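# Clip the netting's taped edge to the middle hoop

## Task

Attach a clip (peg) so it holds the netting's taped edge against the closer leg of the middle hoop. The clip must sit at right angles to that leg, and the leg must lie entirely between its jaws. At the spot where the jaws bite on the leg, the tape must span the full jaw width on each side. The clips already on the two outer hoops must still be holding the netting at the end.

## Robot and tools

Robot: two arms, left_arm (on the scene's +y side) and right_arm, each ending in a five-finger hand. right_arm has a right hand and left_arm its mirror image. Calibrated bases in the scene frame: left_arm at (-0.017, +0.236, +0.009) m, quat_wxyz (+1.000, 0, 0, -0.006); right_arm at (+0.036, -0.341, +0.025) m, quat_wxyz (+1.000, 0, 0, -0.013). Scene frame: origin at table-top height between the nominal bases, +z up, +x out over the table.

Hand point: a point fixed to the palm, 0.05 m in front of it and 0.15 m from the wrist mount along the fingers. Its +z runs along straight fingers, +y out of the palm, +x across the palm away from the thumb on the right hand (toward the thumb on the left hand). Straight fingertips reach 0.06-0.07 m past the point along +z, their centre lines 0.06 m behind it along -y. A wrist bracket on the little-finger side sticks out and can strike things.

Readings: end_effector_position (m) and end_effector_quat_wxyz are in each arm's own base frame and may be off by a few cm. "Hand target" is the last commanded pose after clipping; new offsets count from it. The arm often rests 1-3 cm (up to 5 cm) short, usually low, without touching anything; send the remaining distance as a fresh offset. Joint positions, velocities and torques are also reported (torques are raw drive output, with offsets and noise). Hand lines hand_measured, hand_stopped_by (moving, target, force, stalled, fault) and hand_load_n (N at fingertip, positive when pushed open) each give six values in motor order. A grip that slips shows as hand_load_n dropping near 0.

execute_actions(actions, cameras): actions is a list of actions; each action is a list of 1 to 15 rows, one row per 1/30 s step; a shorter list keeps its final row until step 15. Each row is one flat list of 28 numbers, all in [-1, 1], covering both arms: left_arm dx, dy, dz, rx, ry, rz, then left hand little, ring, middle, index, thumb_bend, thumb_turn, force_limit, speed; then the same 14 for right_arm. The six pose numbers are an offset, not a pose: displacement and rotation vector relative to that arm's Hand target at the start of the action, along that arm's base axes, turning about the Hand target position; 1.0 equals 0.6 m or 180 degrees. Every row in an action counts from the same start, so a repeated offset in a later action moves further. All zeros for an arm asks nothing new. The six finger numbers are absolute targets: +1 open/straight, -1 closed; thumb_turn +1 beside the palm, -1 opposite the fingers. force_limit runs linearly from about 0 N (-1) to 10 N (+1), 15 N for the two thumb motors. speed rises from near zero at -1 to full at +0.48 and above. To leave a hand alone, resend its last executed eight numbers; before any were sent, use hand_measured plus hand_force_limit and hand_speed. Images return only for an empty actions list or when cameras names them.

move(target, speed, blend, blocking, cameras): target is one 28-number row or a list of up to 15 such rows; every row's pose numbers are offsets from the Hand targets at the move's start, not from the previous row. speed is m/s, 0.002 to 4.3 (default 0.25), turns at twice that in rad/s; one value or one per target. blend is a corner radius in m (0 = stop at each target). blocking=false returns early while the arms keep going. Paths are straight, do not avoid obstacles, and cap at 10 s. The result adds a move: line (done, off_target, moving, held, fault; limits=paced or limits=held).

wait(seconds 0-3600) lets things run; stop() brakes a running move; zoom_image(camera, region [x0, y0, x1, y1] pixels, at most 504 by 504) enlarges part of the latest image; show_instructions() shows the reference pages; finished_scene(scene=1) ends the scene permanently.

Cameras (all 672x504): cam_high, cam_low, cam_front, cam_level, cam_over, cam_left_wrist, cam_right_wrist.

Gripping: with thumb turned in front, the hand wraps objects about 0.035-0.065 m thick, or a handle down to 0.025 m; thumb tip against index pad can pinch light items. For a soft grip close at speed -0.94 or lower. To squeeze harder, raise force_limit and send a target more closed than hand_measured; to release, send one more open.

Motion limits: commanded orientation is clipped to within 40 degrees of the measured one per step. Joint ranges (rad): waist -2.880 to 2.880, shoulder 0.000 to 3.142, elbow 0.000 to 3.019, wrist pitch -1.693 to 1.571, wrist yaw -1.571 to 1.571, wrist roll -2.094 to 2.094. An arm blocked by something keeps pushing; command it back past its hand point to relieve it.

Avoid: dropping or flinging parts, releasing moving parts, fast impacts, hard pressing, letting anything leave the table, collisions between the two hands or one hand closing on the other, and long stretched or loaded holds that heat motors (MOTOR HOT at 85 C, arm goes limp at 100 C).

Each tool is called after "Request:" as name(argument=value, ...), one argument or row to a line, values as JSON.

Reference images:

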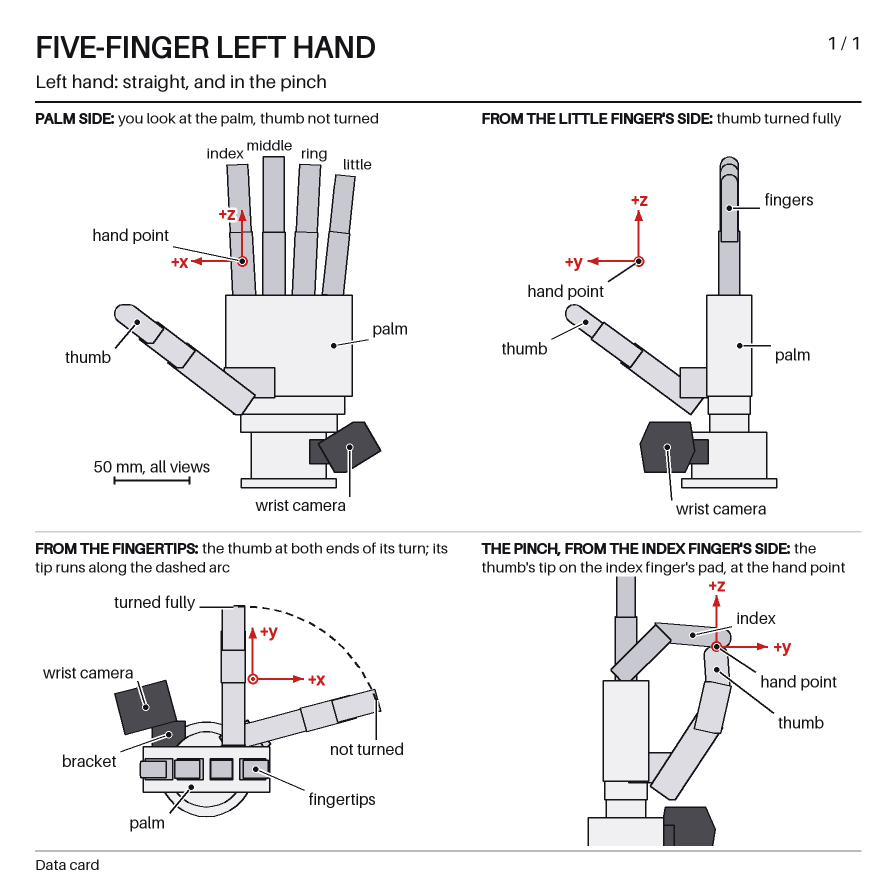

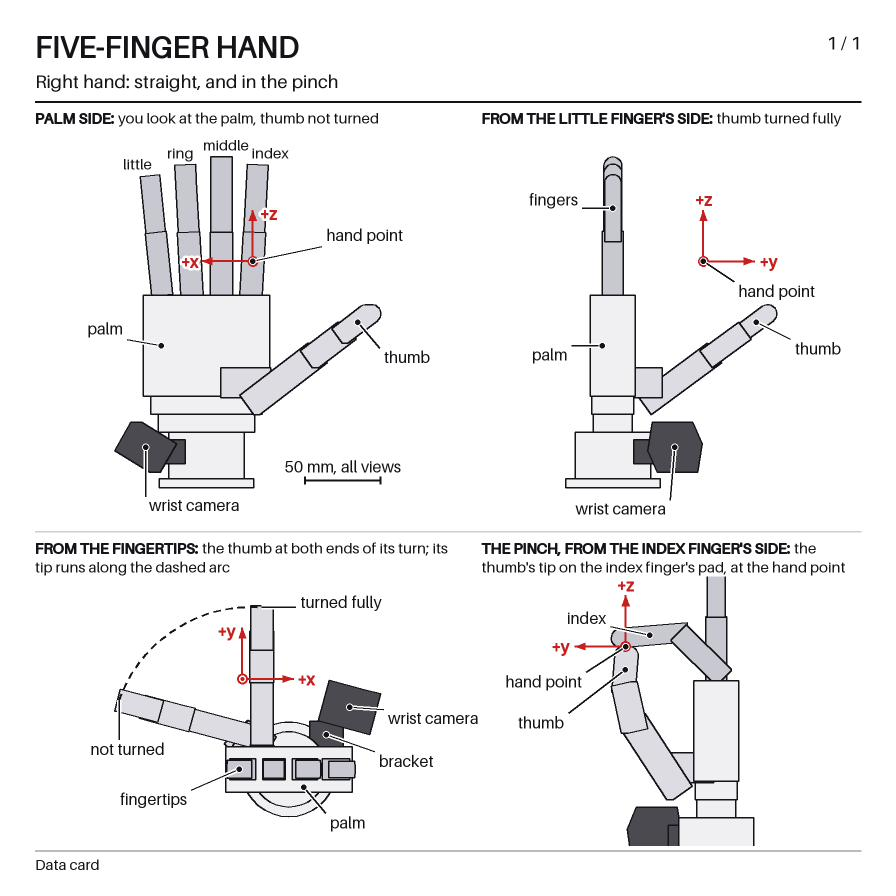

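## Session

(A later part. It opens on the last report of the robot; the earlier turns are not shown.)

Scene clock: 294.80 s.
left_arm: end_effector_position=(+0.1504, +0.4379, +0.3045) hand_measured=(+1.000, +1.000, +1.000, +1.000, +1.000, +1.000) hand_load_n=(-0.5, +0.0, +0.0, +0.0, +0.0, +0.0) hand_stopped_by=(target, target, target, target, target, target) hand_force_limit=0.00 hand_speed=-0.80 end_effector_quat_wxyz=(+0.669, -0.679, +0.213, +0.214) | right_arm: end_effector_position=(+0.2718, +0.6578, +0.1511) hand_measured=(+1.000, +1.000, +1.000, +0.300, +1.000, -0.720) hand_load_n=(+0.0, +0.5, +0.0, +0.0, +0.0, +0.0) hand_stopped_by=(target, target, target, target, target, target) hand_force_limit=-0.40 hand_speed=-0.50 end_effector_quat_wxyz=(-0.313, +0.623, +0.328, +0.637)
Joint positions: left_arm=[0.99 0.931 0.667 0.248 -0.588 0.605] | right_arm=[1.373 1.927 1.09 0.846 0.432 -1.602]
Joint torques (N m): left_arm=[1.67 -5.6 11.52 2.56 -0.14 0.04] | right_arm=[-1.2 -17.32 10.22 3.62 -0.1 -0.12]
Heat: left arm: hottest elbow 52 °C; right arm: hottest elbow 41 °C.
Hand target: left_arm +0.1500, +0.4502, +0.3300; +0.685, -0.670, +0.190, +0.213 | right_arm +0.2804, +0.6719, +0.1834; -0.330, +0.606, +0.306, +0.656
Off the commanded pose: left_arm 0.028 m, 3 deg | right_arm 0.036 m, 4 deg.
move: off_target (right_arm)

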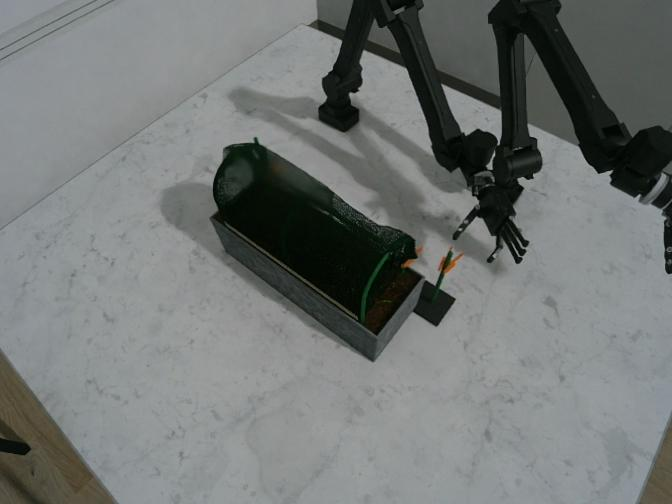

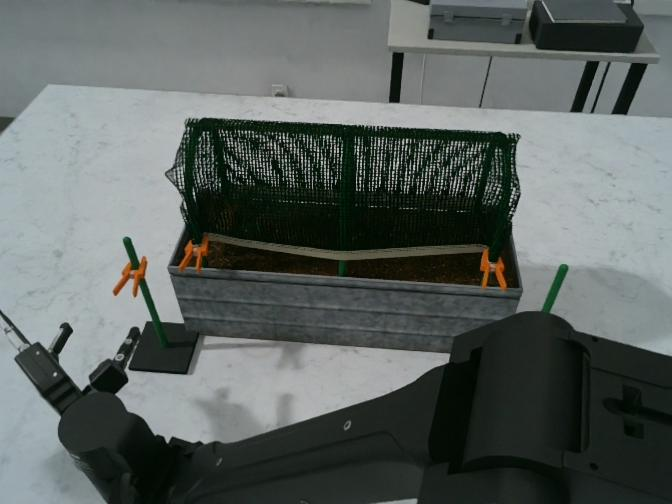

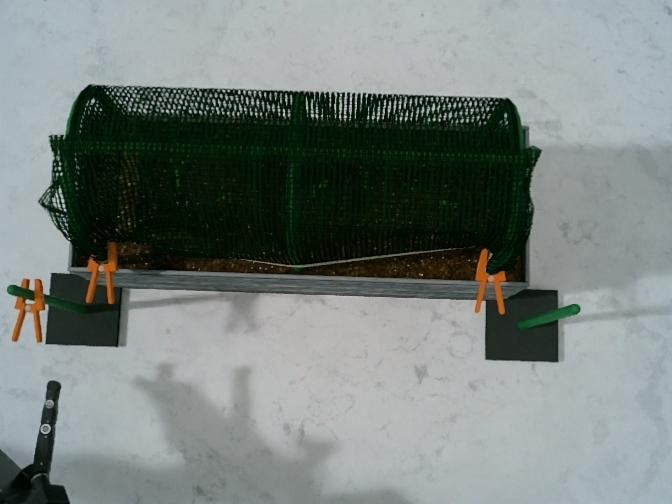

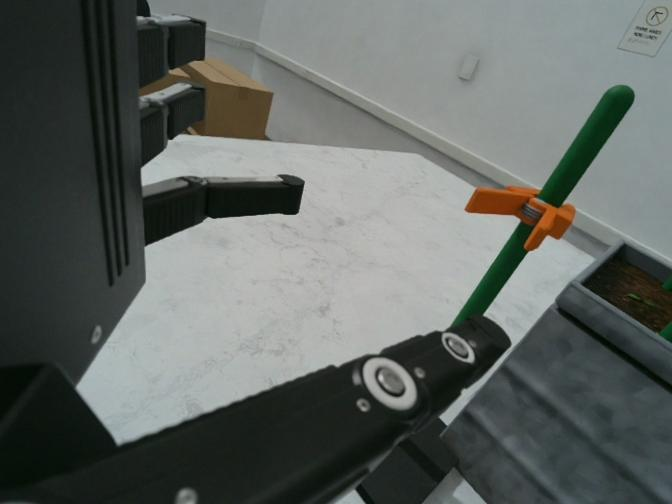

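Request:
move(
  target=[0, 0, 0, 0, 0, 0, 1, 1, 1, 1, 1, 1, 0, -0.8, 0.04, -0.015, 0, 0, 0, 0, 1, 1, 1, 0.3, 1, -0.72, -0.4, -0.5],
  speed=0.1,
  cameras=["cam_high", "cam_front", "cam_over", "cam_right_wrist"],
)

Scene clock: 325.83 s.
left_arm: end_effector_position=(+0.1504, +0.4379, +0.3045) hand_measured=(+1.000, +1.000, +1.000, +1.000, +1.000, +1.000) hand_load_n=(+0.0, +0.0, +0.0, +0.0, +0.0, +0.0) hand_stopped_by=(target, target, target, target, target, target) hand_force_limit=0.00 hand_speed=-0.80 end_effector_quat_wxyz=(+0.669, -0.679, +0.213, +0.214) | right_arm: end_effector_position=(+0.3003, +0.6505, +0.1520) hand_measured=(+1.000, +1.000, +1.000, +0.300, +1.000, -0.720) hand_load_n=(+0.0, +0.0, +0.0, +0.0, +0.0, +0.5) hand_stopped_by=(target, target, target, target, target, target) hand_force_limit=-0.40 hand_speed=-0.50 end_effector_quat_wxyz=(-0.312, +0.623, +0.325, +0.639)
Joint positions: left_arm=[0.99 0.931 0.667 0.248 -0.588 0.605] | right_arm=[1.321 1.927 1.09 0.85 0.387 -1.602]
Joint torques (N m): left_arm=[1.61 -5.66 11.54 2.56 -0.14 0.05] | right_arm=[-0.5 -17.85 9.57 3.56 -0.08 -0.08]
Heat: left arm: hottest elbow 53 °C; right arm: hottest elbow 41 °C.
Hand target: left_arm +0.1500, +0.4502, +0.3300; +0.685, -0.670, +0.190, +0.213 | right_arm +0.3045, +0.6628, +0.1835; -0.330, +0.606, +0.306, +0.656
Off the commanded pose: left_arm 0.028 m, 3 deg | right_arm 0.034 m, 4 deg.
move: off_target (right_arm)

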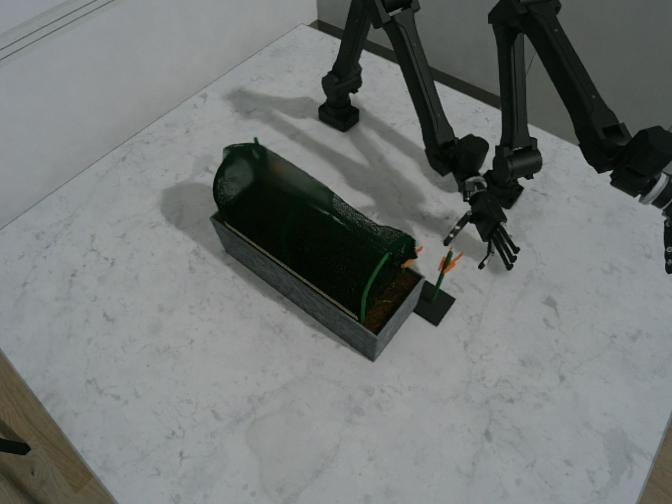

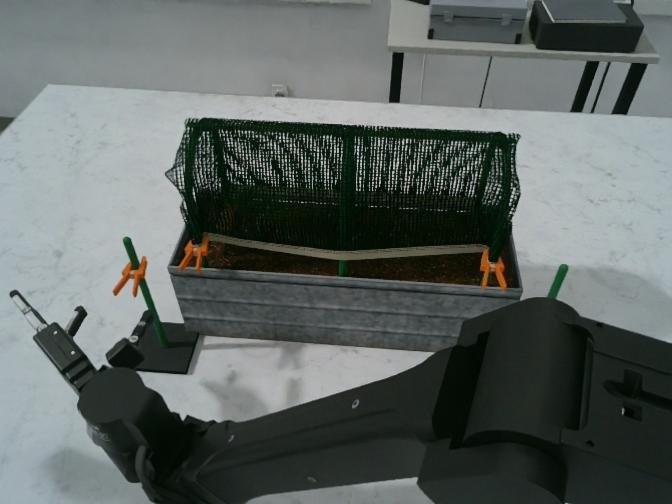

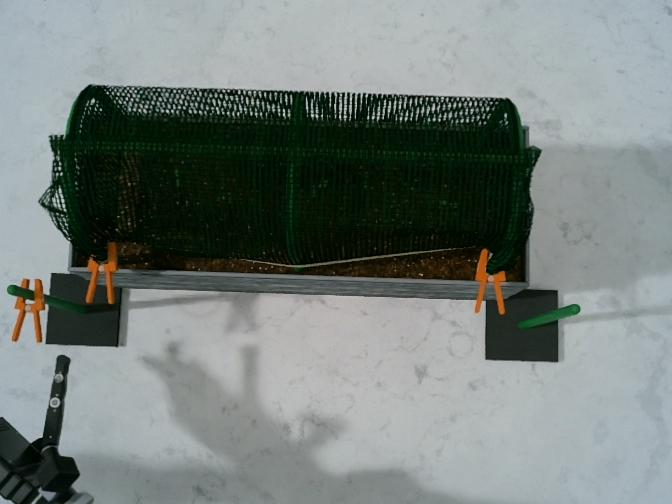

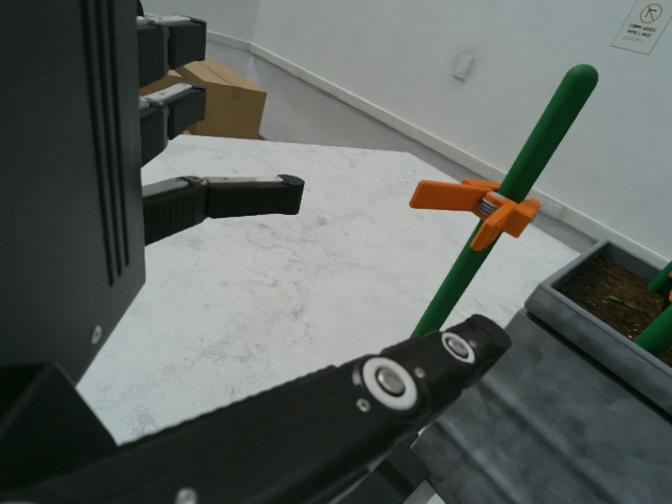

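Request:
zoom_image(
  camera="cam_right_wrist",
  region=[250, 60, 650, 400],
)

Request:
zoom_image(
  camera="cam_over",
  region=[0, 270, 140, 504],
)

Request:
zoom_image(
  camera="cam_high",
  region=[400, 150, 560, 330],
)

Request:
zoom_image(
  camera="cam_front",
  region=[0, 220, 220, 420],
)

Scaled by 1.260.

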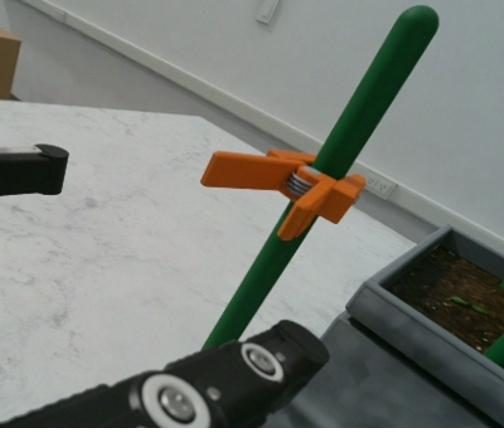

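Scaled by 2.154.

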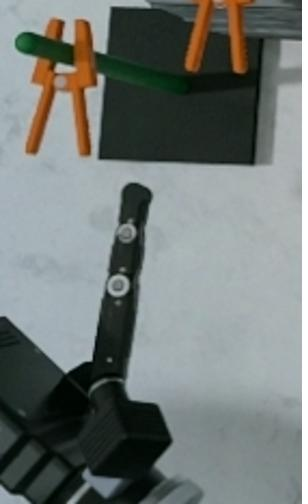

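Scaled by 2.800.

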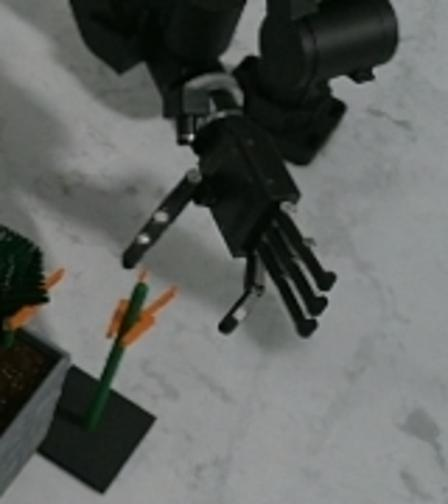

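Scaled by 2.291.

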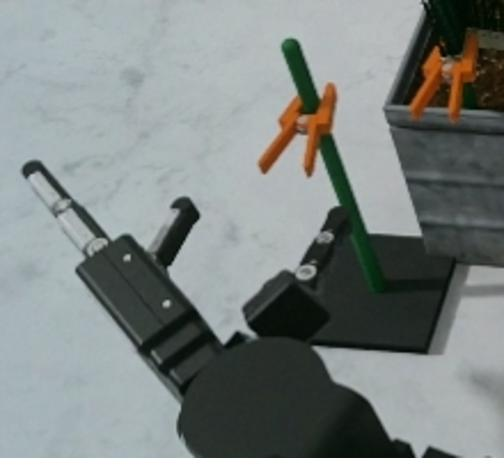

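Request:
move(
  target=[0, 0, 0, 0, 0, 0, 1, 1, 1, 1, 1, 1, 0, -0.8, 0.0, -0.02, 0.033, 0, 0, 0, 1, 1, 1, 0.3, 1, -0.72, -0.4, -0.5],
  speed=0.1,
  cameras=["cam_high", "cam_front", "cam_over", "cam_right_wrist"],
)

Request:
zoom_image(
  camera="cam_right_wrist",
  region=[250, 60, 650, 400],
)

Request:
zoom_image(
  camera="cam_over",
  region=[0, 270, 140, 504],
)

Request:
zoom_image(
  camera="cam_high",
  region=[400, 150, 560, 330],
)

Request:
zoom_image(
  camera="cam_front",
  region=[0, 220, 220, 420],
)

Scene clock: 358.60 s.
left_arm: end_effector_position=(+0.1504, +0.4379, +0.3045) hand_measured=(+1.000, +1.000, +1.000, +1.000, +1.000, +1.000) hand_load_n=(+0.0, +0.0, +0.0, +0.0, +0.0, +0.0) hand_stopped_by=(target, target, target, target, target, target) hand_force_limit=0.00 hand_speed=-0.80 end_effector_quat_wxyz=(+0.669, -0.679, +0.213, +0.214) | right_arm: end_effector_position=(+0.2991, +0.6495, +0.1880) hand_measured=(+1.000, +1.000, +1.000, +0.300, +1.000, -0.720) hand_load_n=(+0.0, +0.0, +0.0, +0.0, +0.0, +0.0) hand_stopped_by=(target, target, target, target, target, target) hand_force_limit=-0.40 hand_speed=-0.50 end_effector_quat_wxyz=(-0.327, +0.610, +0.312, +0.651)
Joint positions: left_arm=[0.99 0.931 0.667 0.248 -0.588 0.605] | right_arm=[1.321 1.874 1.09 0.85 0.381 -1.602]
Joint torques (N m): left_arm=[1.61 -5.66 11.52 2.56 -0.14 0.05] | right_arm=[-1.14 -17.73 8.24 2.03 -0.12 -0.08]
Heat: left arm: hottest elbow 53 °C; right arm: hottest elbow 40 °C.
Hand target: left_arm +0.1500, +0.4502, +0.3300; +0.685, -0.670, +0.190, +0.213 | right_arm +0.3045, +0.6509, +0.2034; -0.330, +0.606, +0.306, +0.656
Off the commanded pose: left_arm 0.028 m, 3 deg | right_arm 0.016 m, 1 deg.
move: off_target (right_arm)

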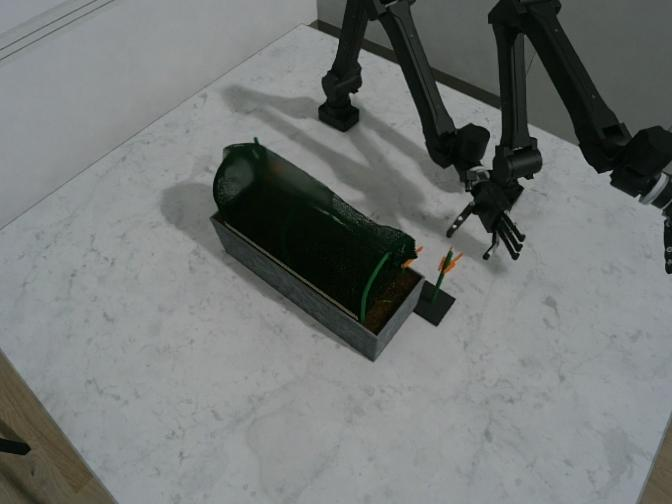

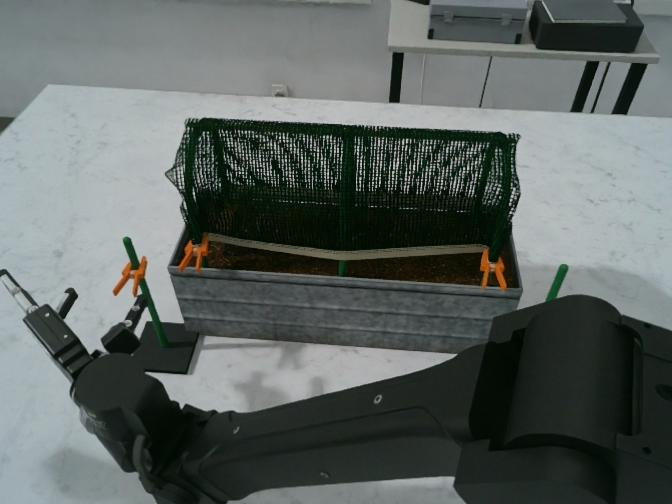

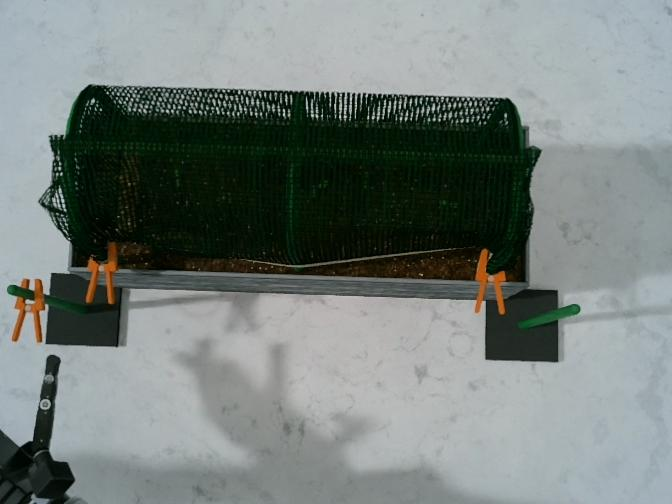

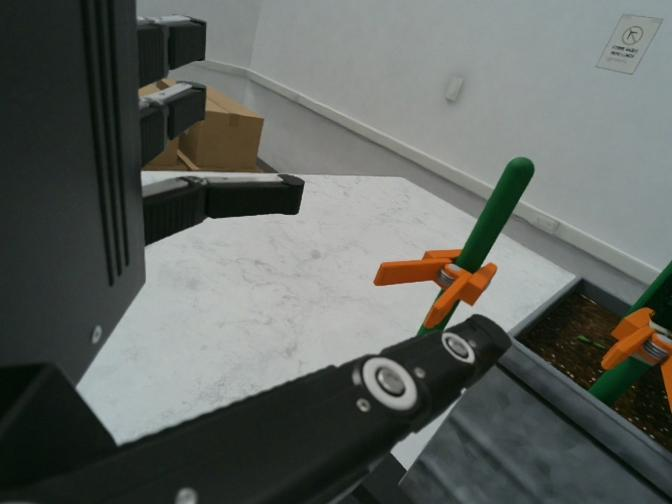

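Scaled by 1.260.

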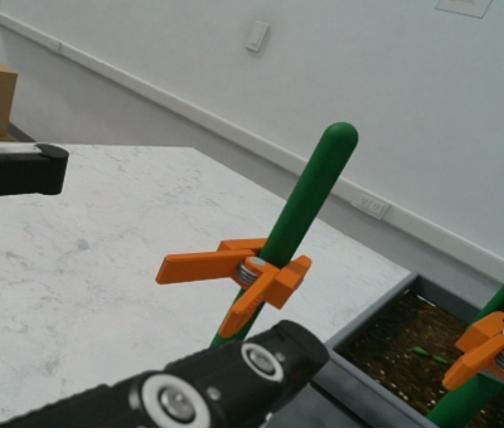

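Scaled by 2.154.

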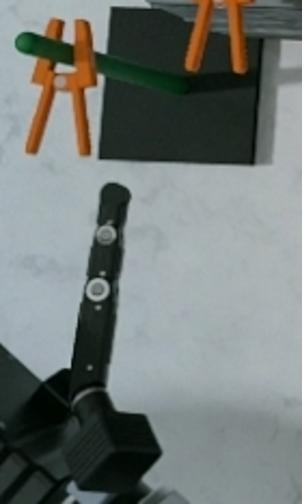

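Scaled by 2.800.

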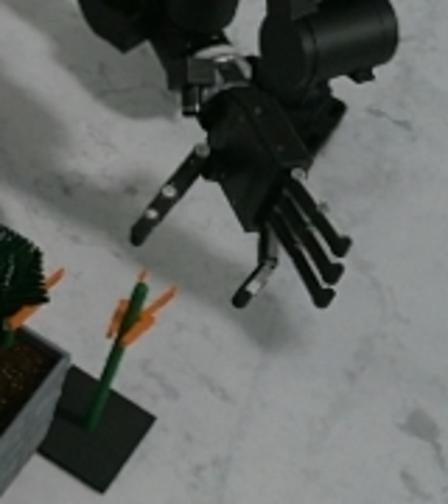

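Scaled by 2.291.

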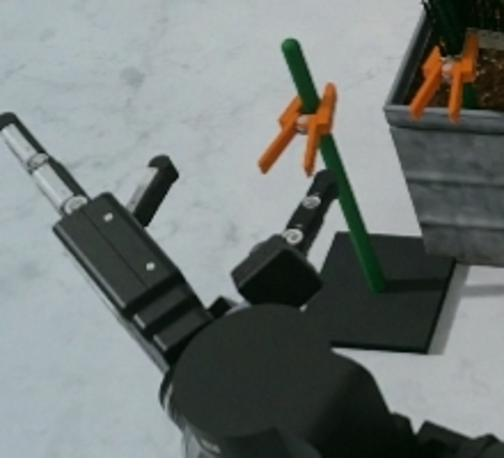

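Request:
move(
  target=[0, 0, 0, 0, 0, 0, 1, 1, 1, 1, 1, 1, 0, -0.8, 0.0, -0.024, -0.02, 0, 0, 0, 1, 1, 1, 0.3, 1, -0.72, -0.4, -0.5],
  speed=0.08,
  cameras=["cam_right_wrist"],
)

Scene clock: 365.37 s.
left_arm: end_effector_position=(+0.1504, +0.4379, +0.3045) hand_measured=(+1.000, +1.000, +1.000, +1.000, +1.000, +1.000) hand_load_n=(+0.0, +0.0, -0.5, +0.0, +0.0, +0.0) hand_stopped_by=(target, target, target, target, target, target) hand_force_limit=0.00 hand_speed=-0.80 end_effector_quat_wxyz=(+0.669, -0.679, +0.213, +0.214) | right_arm: end_effector_position=(+0.2980, +0.6387, +0.1713) hand_measured=(+1.000, +1.000, +1.000, +0.300, +1.000, -0.720) hand_load_n=(+0.0, +0.0, +0.0, +0.0, +0.0, +0.5) hand_stopped_by=(target, target, target, target, target, target) hand_force_limit=-0.40 hand_speed=-0.50 end_effector_quat_wxyz=(-0.321, +0.616, +0.321, +0.644)
Joint positions: left_arm=[0.99 0.931 0.667 0.248 -0.588 0.605] | right_arm=[1.317 1.874 1.051 0.86 0.375 -1.602]
Joint torques (N m): left_arm=[1.61 -5.66 11.52 2.56 -0.14 0.05] | right_arm=[-1.38 -17.9 7.12 3.66 -0.11 -0.08]
Heat: left arm: hottest elbow 53 °C; right arm: hottest elbow 40 °C.
Hand target: left_arm +0.1500, +0.4502, +0.3300; +0.685, -0.670, +0.190, +0.213 | right_arm +0.3045, +0.6364, +0.1914; -0.330, +0.606, +0.306, +0.656
Off the commanded pose: left_arm 0.028 m, 3 deg | right_arm 0.021 m, 3 deg.
move: off_target (right_arm)

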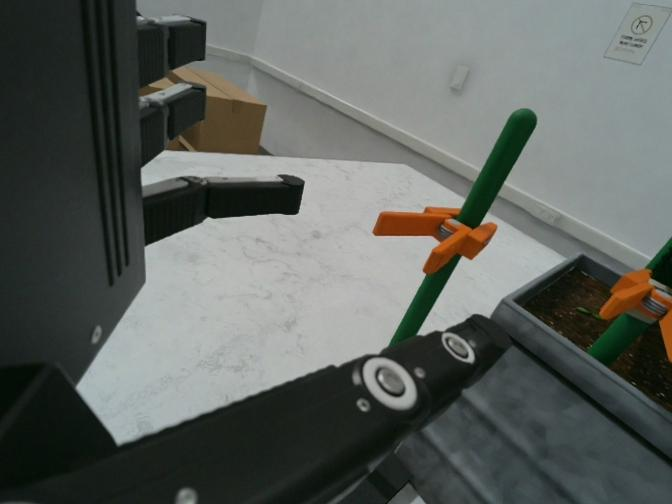

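Request:
move(
  target=[0, 0, 0, 0, 0, 0, 1, 1, 1, 1, 1, 1, 0, -0.8, 0.048, -0.006, 0.0, 0, 0, 0, 1, 1, 1, 0.3, 1, -0.72, -0.4, -0.5],
  speed=0.06,
  cameras=["cam_high", "cam_front", "cam_over", "cam_right_wrist"],
)

Request:
zoom_image(
  camera="cam_right_wrist",
  region=[250, 60, 650, 400],
)

Request:
zoom_image(
  camera="cam_over",
  region=[0, 270, 140, 504],
)

Request:
zoom_image(
  camera="cam_high",
  region=[400, 150, 560, 330],
)

Request:
zoom_image(
  camera="cam_front",
  region=[0, 220, 220, 420],
)

Scene clock: 374.50 s.
left_arm: end_effector_position=(+0.1504, +0.4379, +0.3045) hand_measured=(+1.000, +1.000, +1.000, +1.000, +1.000, +1.000) hand_load_n=(+0.0, +0.0, +0.0, +0.0, +0.0, +0.0) hand_stopped_by=(target, target, target, target, target, target) hand_force_limit=0.00 hand_speed=-0.80 end_effector_quat_wxyz=(+0.669, -0.679, +0.213, +0.214) | right_arm: end_effector_position=(+0.3284, +0.6293, +0.1715) hand_measured=(+1.000, +1.000, +1.000, +0.300, +1.000, -0.720) hand_load_n=(+0.0, +0.0, +0.0, +0.0, +0.0, +0.5) hand_stopped_by=(target, target, target, target, target, target) hand_force_limit=-0.40 hand_speed=-0.50 end_effector_quat_wxyz=(-0.319, +0.616, +0.320, +0.645)
Joint positions: left_arm=[0.99 0.931 0.667 0.248 -0.588 0.605] | right_arm=[1.259 1.874 1.051 0.86 0.321 -1.602]
Joint torques (N m): left_arm=[1.61 -5.66 11.52 2.58 -0.14 0.05] | right_arm=[-1.03 -17.14 8.17 3.32 -0.11 -0.03]
Heat: left arm: hottest elbow 53 °C; right arm: hottest elbow 40 °C.
Hand target: left_arm +0.1500, +0.4502, +0.3300; +0.685, -0.670, +0.190, +0.213 | right_arm +0.3334, +0.6328, +0.1914; -0.330, +0.606, +0.305, +0.656
Off the commanded pose: left_arm 0.028 m, 3 deg | right_arm 0.021 m, 3 deg.
move: off_target (right_arm)

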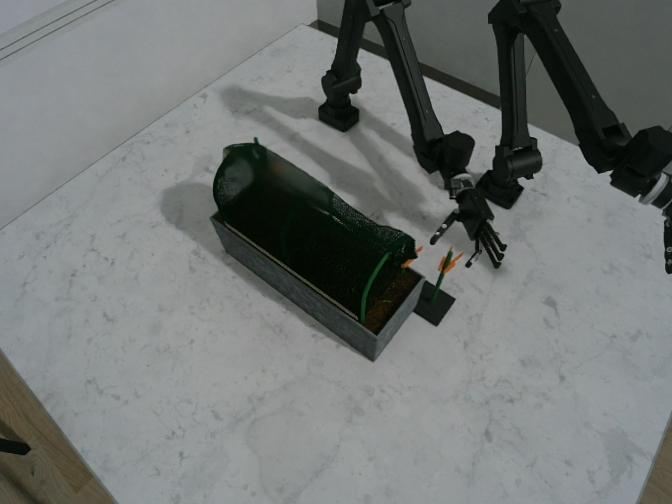

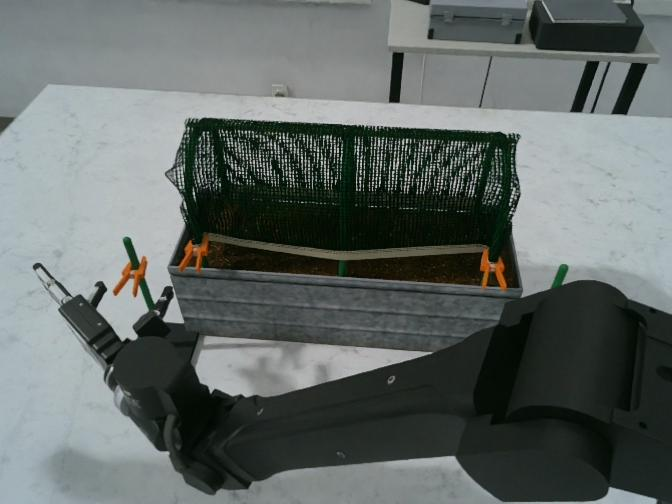

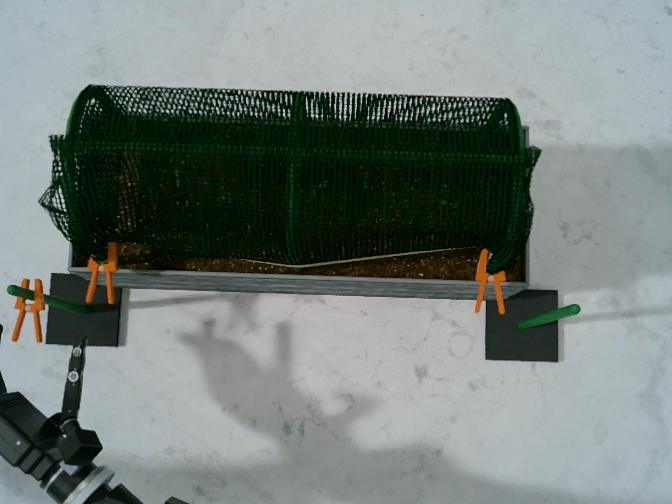

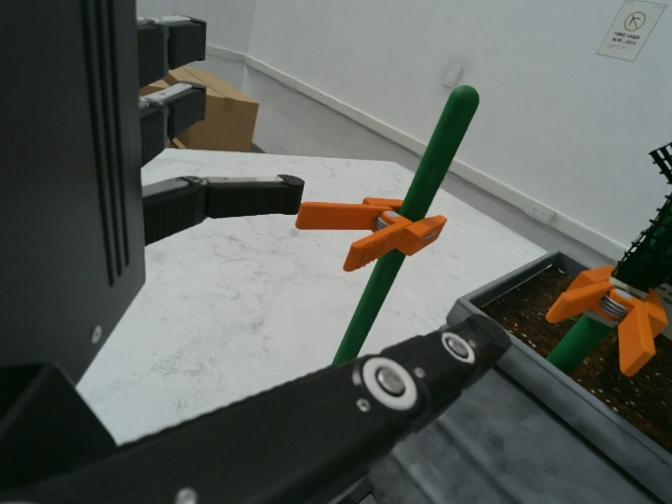

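Scaled by 1.260.

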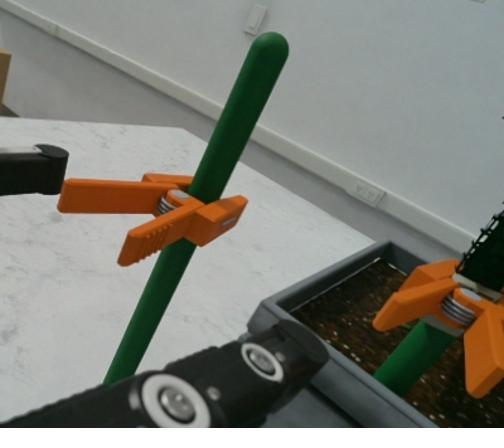

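Scaled by 2.154.

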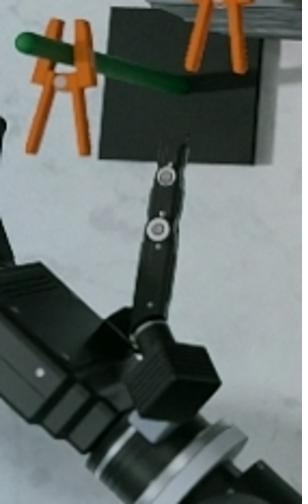

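Scaled by 2.800.

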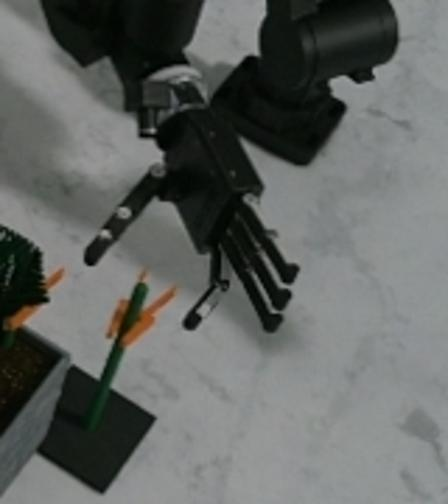

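Scaled by 2.291.

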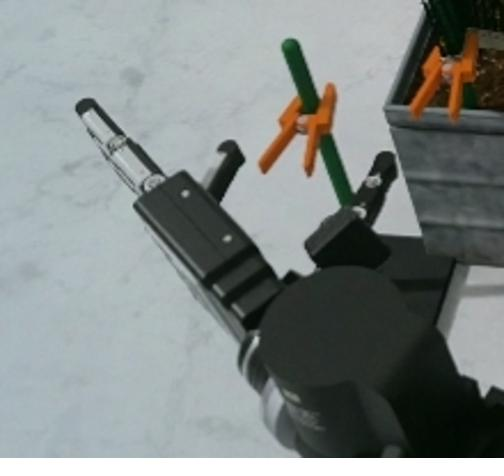

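Request:
move(
  target=[0, 0, 0, 0, 0, 0, 1, 1, 1, 1, 1, 1, 0, -0.8, 0.0, 0.022, 0.0, 0, 0, 0, 1, 1, 1, 0.3, 1, -0.72, -0.4, -0.5],
  speed=0.05,
  cameras=["cam_high", "cam_front", "cam_over", "cam_right_wrist"],
)

Request:
zoom_image(
  camera="cam_right_wrist",
  region=[250, 60, 650, 400],
)

Request:
zoom_image(
  camera="cam_over",
  region=[0, 270, 140, 504],
)

Request:
zoom_image(
  camera="cam_high",
  region=[400, 150, 560, 330],
)

Request:
zoom_image(
  camera="cam_front",
  region=[0, 220, 220, 420],
)

Scene clock: 388.60 s.
left_arm: end_effector_position=(+0.1504, +0.4379, +0.3045) hand_measured=(+1.000, +1.000, +1.000, +1.000, +1.000, +1.000) hand_load_n=(+0.0, +0.0, +0.0, +0.0, +0.0, +0.0) hand_stopped_by=(target, target, target, target, target, target) hand_force_limit=0.00 hand_speed=-0.80 end_effector_quat_wxyz=(+0.669, -0.679, +0.213, +0.214) | right_arm: end_effector_position=(+0.3293, +0.6303, +0.1701) hand_measured=(+1.000, +1.000, +1.000, +0.300, +1.000, -0.720) hand_load_n=(+0.0, +0.0, +0.0, +0.0, +0.0, +0.5) hand_stopped_by=(target, target, target, target, target, target) hand_force_limit=-0.40 hand_speed=-0.50 end_effector_quat_wxyz=(-0.317, +0.617, +0.319, +0.645)
Joint positions: left_arm=[0.99 0.931 0.667 0.248 -0.588 0.605] | right_arm=[1.259 1.88 1.056 0.86 0.325 -1.602]
Joint torques (N m): left_arm=[1.61 -5.66 11.52 2.56 -0.14 0.04] | right_arm=[-0.44 -15.74 10.5 2.65 0.01 -0.03]
Heat: left arm: hottest elbow 53 °C; right arm: hottest elbow 40 °C.
Hand target: left_arm +0.1500, +0.4502, +0.3300; +0.685, -0.670, +0.190, +0.213 | right_arm +0.3333, +0.6460, +0.1914; -0.330, +0.606, +0.306, +0.656
Off the commanded pose: left_arm 0.028 m, 3 deg | right_arm 0.027 m, 3 deg.
move: off_target (right_arm)

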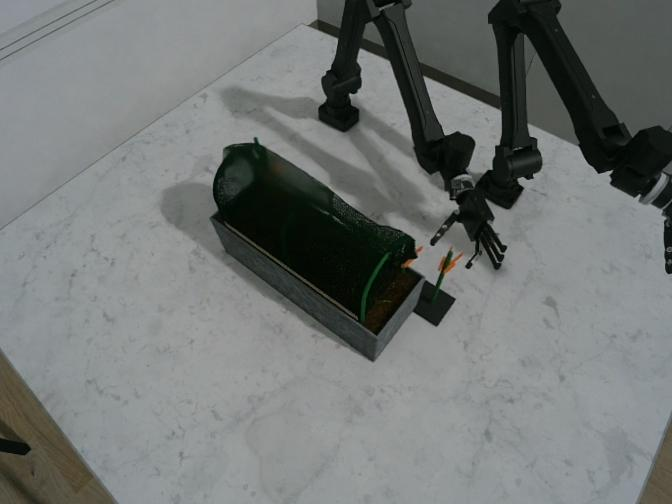

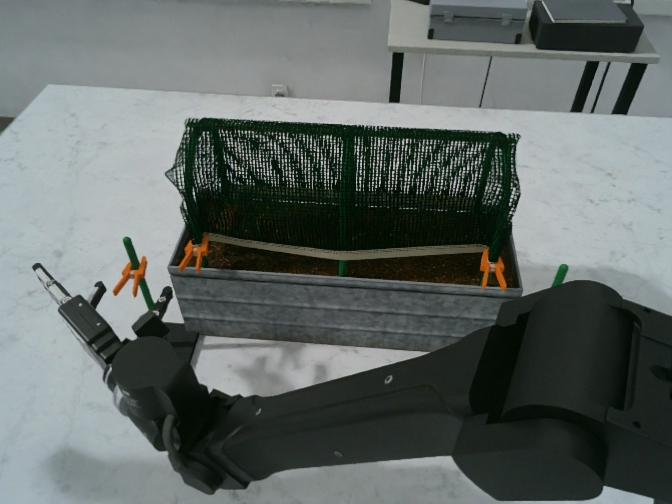

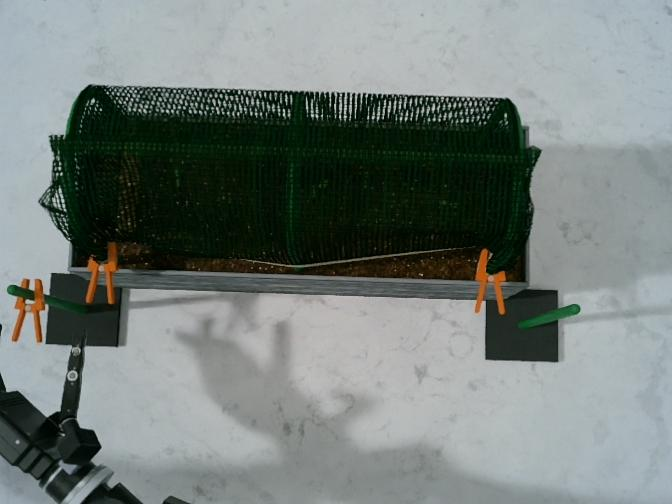

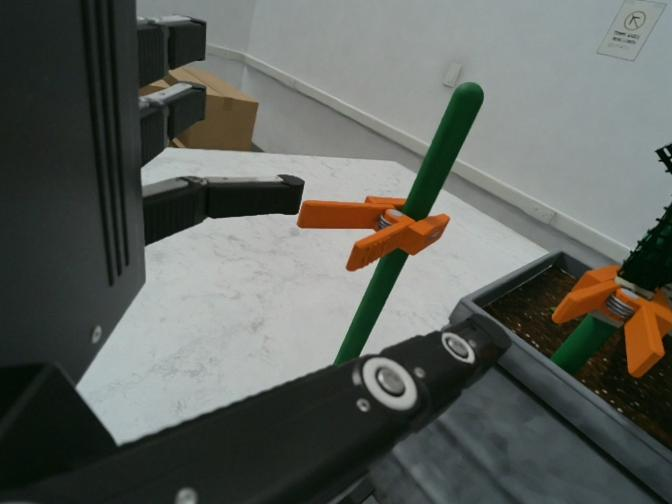

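Scaled by 1.260.

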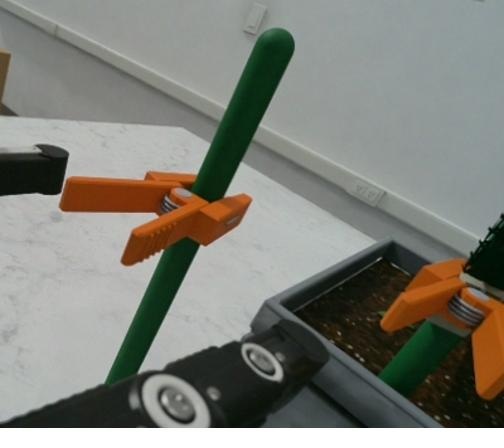

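Scaled by 2.154.

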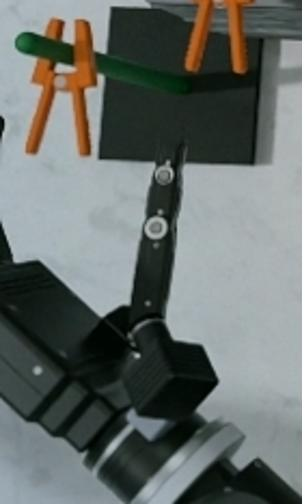

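Scaled by 2.800.

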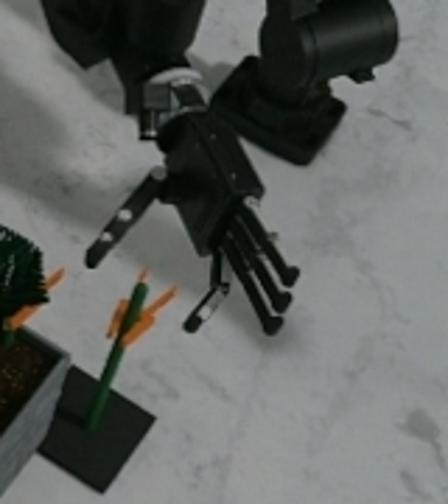

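Scaled by 2.291.

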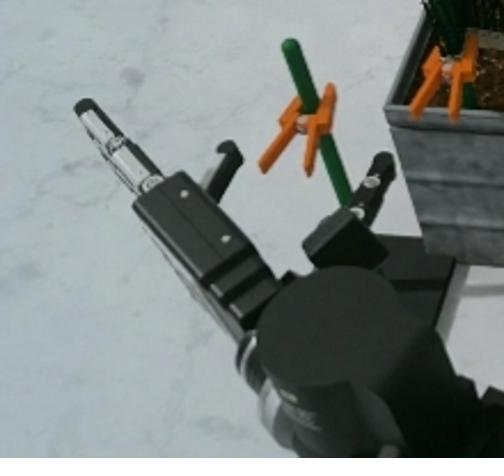

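Request:
execute_actions(
  actions=[
    [[0, 0, 0, 0, 0, 0, 1, 1, 1, 1, 1, 1, 0, -0.8, 0, 0, 0, 0, 0, 0, 1, 1, 1, 0.3, 1, -0.72, -0.4, -0.5]],
  ],
  cameras=["cam_right_wrist"],
)

Scene clock: 391.27 s.
left_arm: end_effector_position=(+0.1504, +0.4379, +0.3045) hand_measured=(+1.000, +1.000, +1.000, +1.000, +1.000, +1.000) hand_load_n=(+0.0, +0.0, +0.0, +0.0, +0.0, +0.0) hand_stopped_by=(target, target, target, target, target, target) hand_force_limit=0.00 hand_speed=-0.80 end_effector_quat_wxyz=(+0.669, -0.679, +0.213, +0.214) | right_arm: end_effector_position=(+0.3293, +0.6303, +0.1701) hand_measured=(+1.000, +1.000, +1.000, +0.300, +1.000, -0.720) hand_load_n=(+0.0, +0.0, +0.0, +0.0, +0.0, +0.5) hand_stopped_by=(target, target, target, target, target, target) hand_force_limit=-0.40 hand_speed=-0.50 end_effector_quat_wxyz=(-0.317, +0.617, +0.319, +0.645)
Joint positions: left_arm=[0.99 0.931 0.667 0.248 -0.588 0.605] | right_arm=[1.259 1.88 1.056 0.86 0.325 -1.602]
Joint torques (N m): left_arm=[1.61 -5.66 11.54 2.56 -0.14 0.05] | right_arm=[-0.5 -15.79 10.48 2.65 0.01 -0.04]
Heat: left arm: hottest elbow 53 °C; right arm: hottest elbow 40 °C.
Hand target: left_arm +0.1500, +0.4502, +0.3300; +0.685, -0.670, +0.190, +0.213 | right_arm +0.3333, +0.6460, +0.1914; -0.330, +0.606, +0.306, +0.656
Off the commanded pose: left_arm 0.028 m, 3 deg | right_arm 0.027 m, 3 deg.

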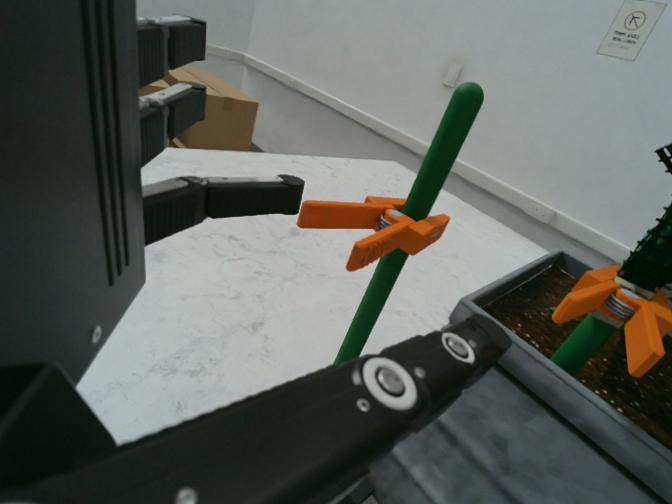

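Request:
move(
  target=[0, 0, 0, 0, 0, 0, 1, 1, 1, 1, 1, 1, 0, -0.8, 0.0, 0.015, 0.0, 0, 0, 0, 1, 1, 1, 0.3, 1, -0.72, -0.4, -0.5],
  speed=0.08,
  cameras=["cam_right_wrist"],
)

Scene clock: 394.50 s.
left_arm: end_effector_position=(+0.1504, +0.4379, +0.3045) hand_measured=(+1.000, +1.000, +1.000, +1.000, +1.000, +1.000) hand_load_n=(+0.0, +0.0, +0.0, +0.0, +0.0, +0.0) hand_stopped_by=(target, target, target, target, target, target) hand_force_limit=0.00 hand_speed=-0.80 end_effector_quat_wxyz=(+0.669, -0.679, +0.213, +0.214) | right_arm: end_effector_position=(+0.3328, +0.6383, +0.1734) hand_measured=(+1.000, +1.000, +1.000, +0.300, +1.000, -0.720) hand_load_n=(+0.0, +0.0, +0.0, +0.5, +0.0, +0.5) hand_stopped_by=(target, target, target, target, target, target) hand_force_limit=-0.40 hand_speed=-0.50 end_effector_quat_wxyz=(-0.319, +0.615, +0.314, +0.649)
Joint positions: left_arm=[0.99 0.931 0.667 0.248 -0.588 0.605] | right_arm=[1.259 1.896 1.085 0.86 0.33 -1.602]
Joint torques (N m): left_arm=[1.67 -5.66 11.52 2.56 -0.14 0.04] | right_arm=[-0.09 -16.03 10.51 2.15 0.02 -0.04]
Heat: left arm: hottest elbow 53 °C; right arm: hottest elbow 40 °C.
Hand target: left_arm +0.1500, +0.4502, +0.3300; +0.685, -0.670, +0.190, +0.213 | right_arm +0.3334, +0.6550, +0.1914; -0.330, +0.606, +0.306, +0.656
Off the commanded pose: left_arm 0.028 m, 3 deg | right_arm 0.025 m, 2 deg.
move: off_target (right_arm)

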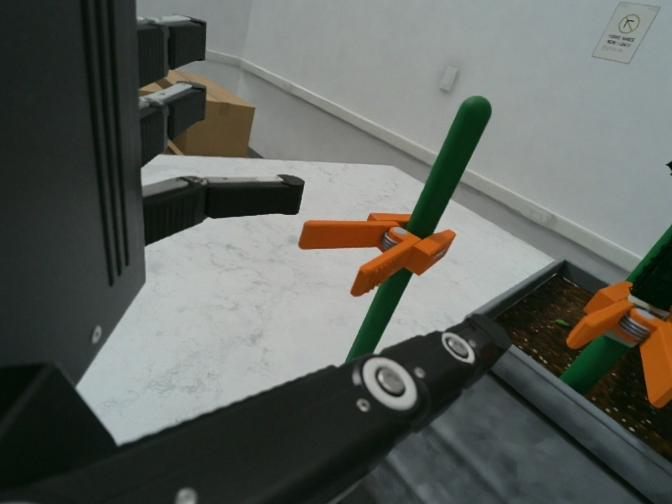

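Request:
execute_actions(
  actions=[
    [[0, 0, 0, 0, 0, 0, 1, 1, 1, 1, 1, 1, 0, -0.8, 0, 0, 0, 0, 0, 0, 1, 1, 1, -0.1, 0.5, -0.72, -0.8, -0.85]],
  ],
  cameras=["cam_right_wrist", "cam_front"],
)

Scene clock: 407.13 s.
left_arm: end_effector_position=(+0.1504, +0.4379, +0.3045) hand_measured=(+1.000, +1.000, +1.000, +1.000, +1.000, +1.000) hand_load_n=(+0.0, +0.0, +0.0, +0.0, +0.0, +0.0) hand_stopped_by=(target, target, target, target, target, target) hand_force_limit=0.00 hand_speed=-0.80 end_effector_quat_wxyz=(+0.669, -0.679, +0.213, +0.214) | right_arm: end_effector_position=(+0.3328, +0.6383, +0.1734) hand_measured=(+1.000, +1.000, +1.000, -0.100, +0.514, -0.720) hand_load_n=(+0.0, +0.0, +0.0, +1.5, +2.0, +0.0) hand_stopped_by=(target, target, target, target, force, target) hand_force_limit=-0.80 hand_speed=-0.85 end_effector_quat_wxyz=(-0.319, +0.615, +0.314, +0.649)
Joint positions: left_arm=[0.99 0.931 0.667 0.248 -0.588 0.605] | right_arm=[1.259 1.896 1.085 0.86 0.33 -1.602]
Joint torques (N m): left_arm=[1.61 -5.66 11.52 2.56 -0.14 0.04] | right_arm=[-0.09 -16.03 10.5 2.15 0.01 -0.04]
Heat: left arm: hottest elbow 54 °C; right arm: hottest elbow 41 °C.
Hand target: left_arm +0.1500, +0.4502, +0.3300; +0.685, -0.670, +0.190, +0.213 | right_arm +0.3334, +0.6550, +0.1914; -0.330, +0.606, +0.306, +0.656
Off the commanded pose: left_arm 0.028 m, 3 deg | right_arm 0.025 m, 2 deg.
Images, in order (width x height): cam_front 672x504, cam_right_wrist 672x504.

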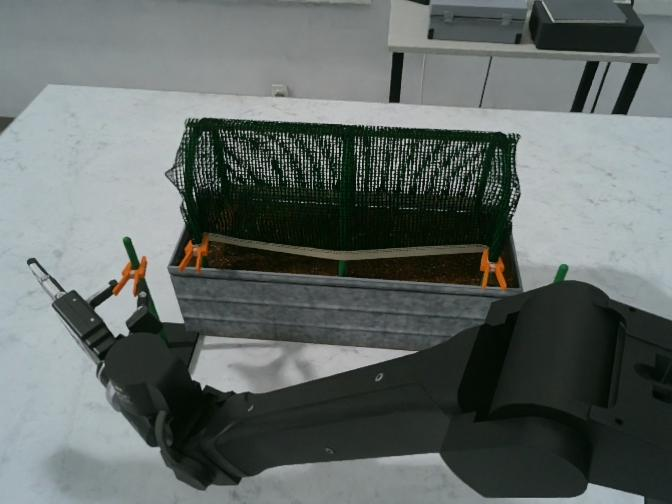

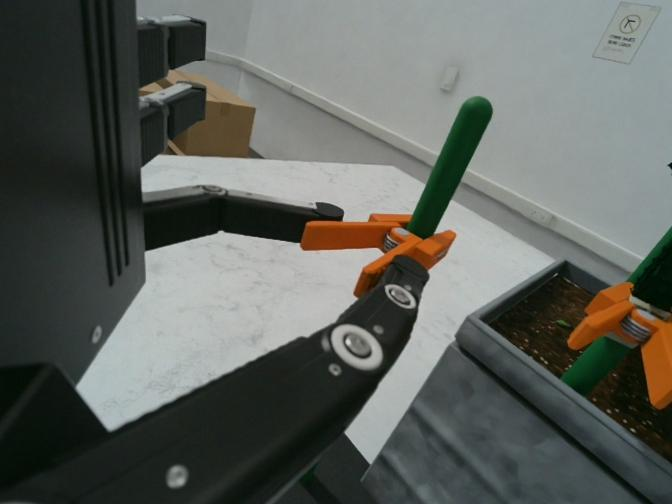

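Request:
zoom_image(
  camera="cam_right_wrist",
  region=[270, 150, 510, 350],
)

Request:
zoom_image(
  camera="cam_over",
  region=[0, 270, 140, 504],
)

Scaled by 2.100.

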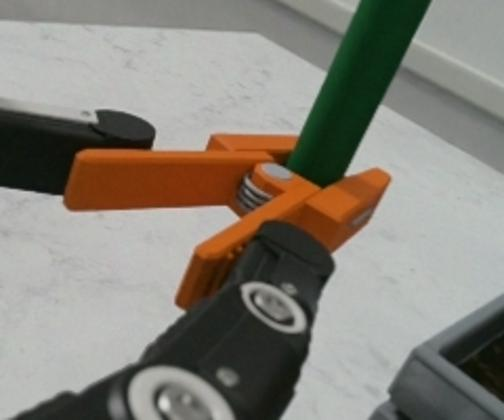

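This scene's latest camera images include none from cam_over. They are from: cam_front, cam_right_wrist. cam_over's image comes with the result of a call that names it in "cameras".


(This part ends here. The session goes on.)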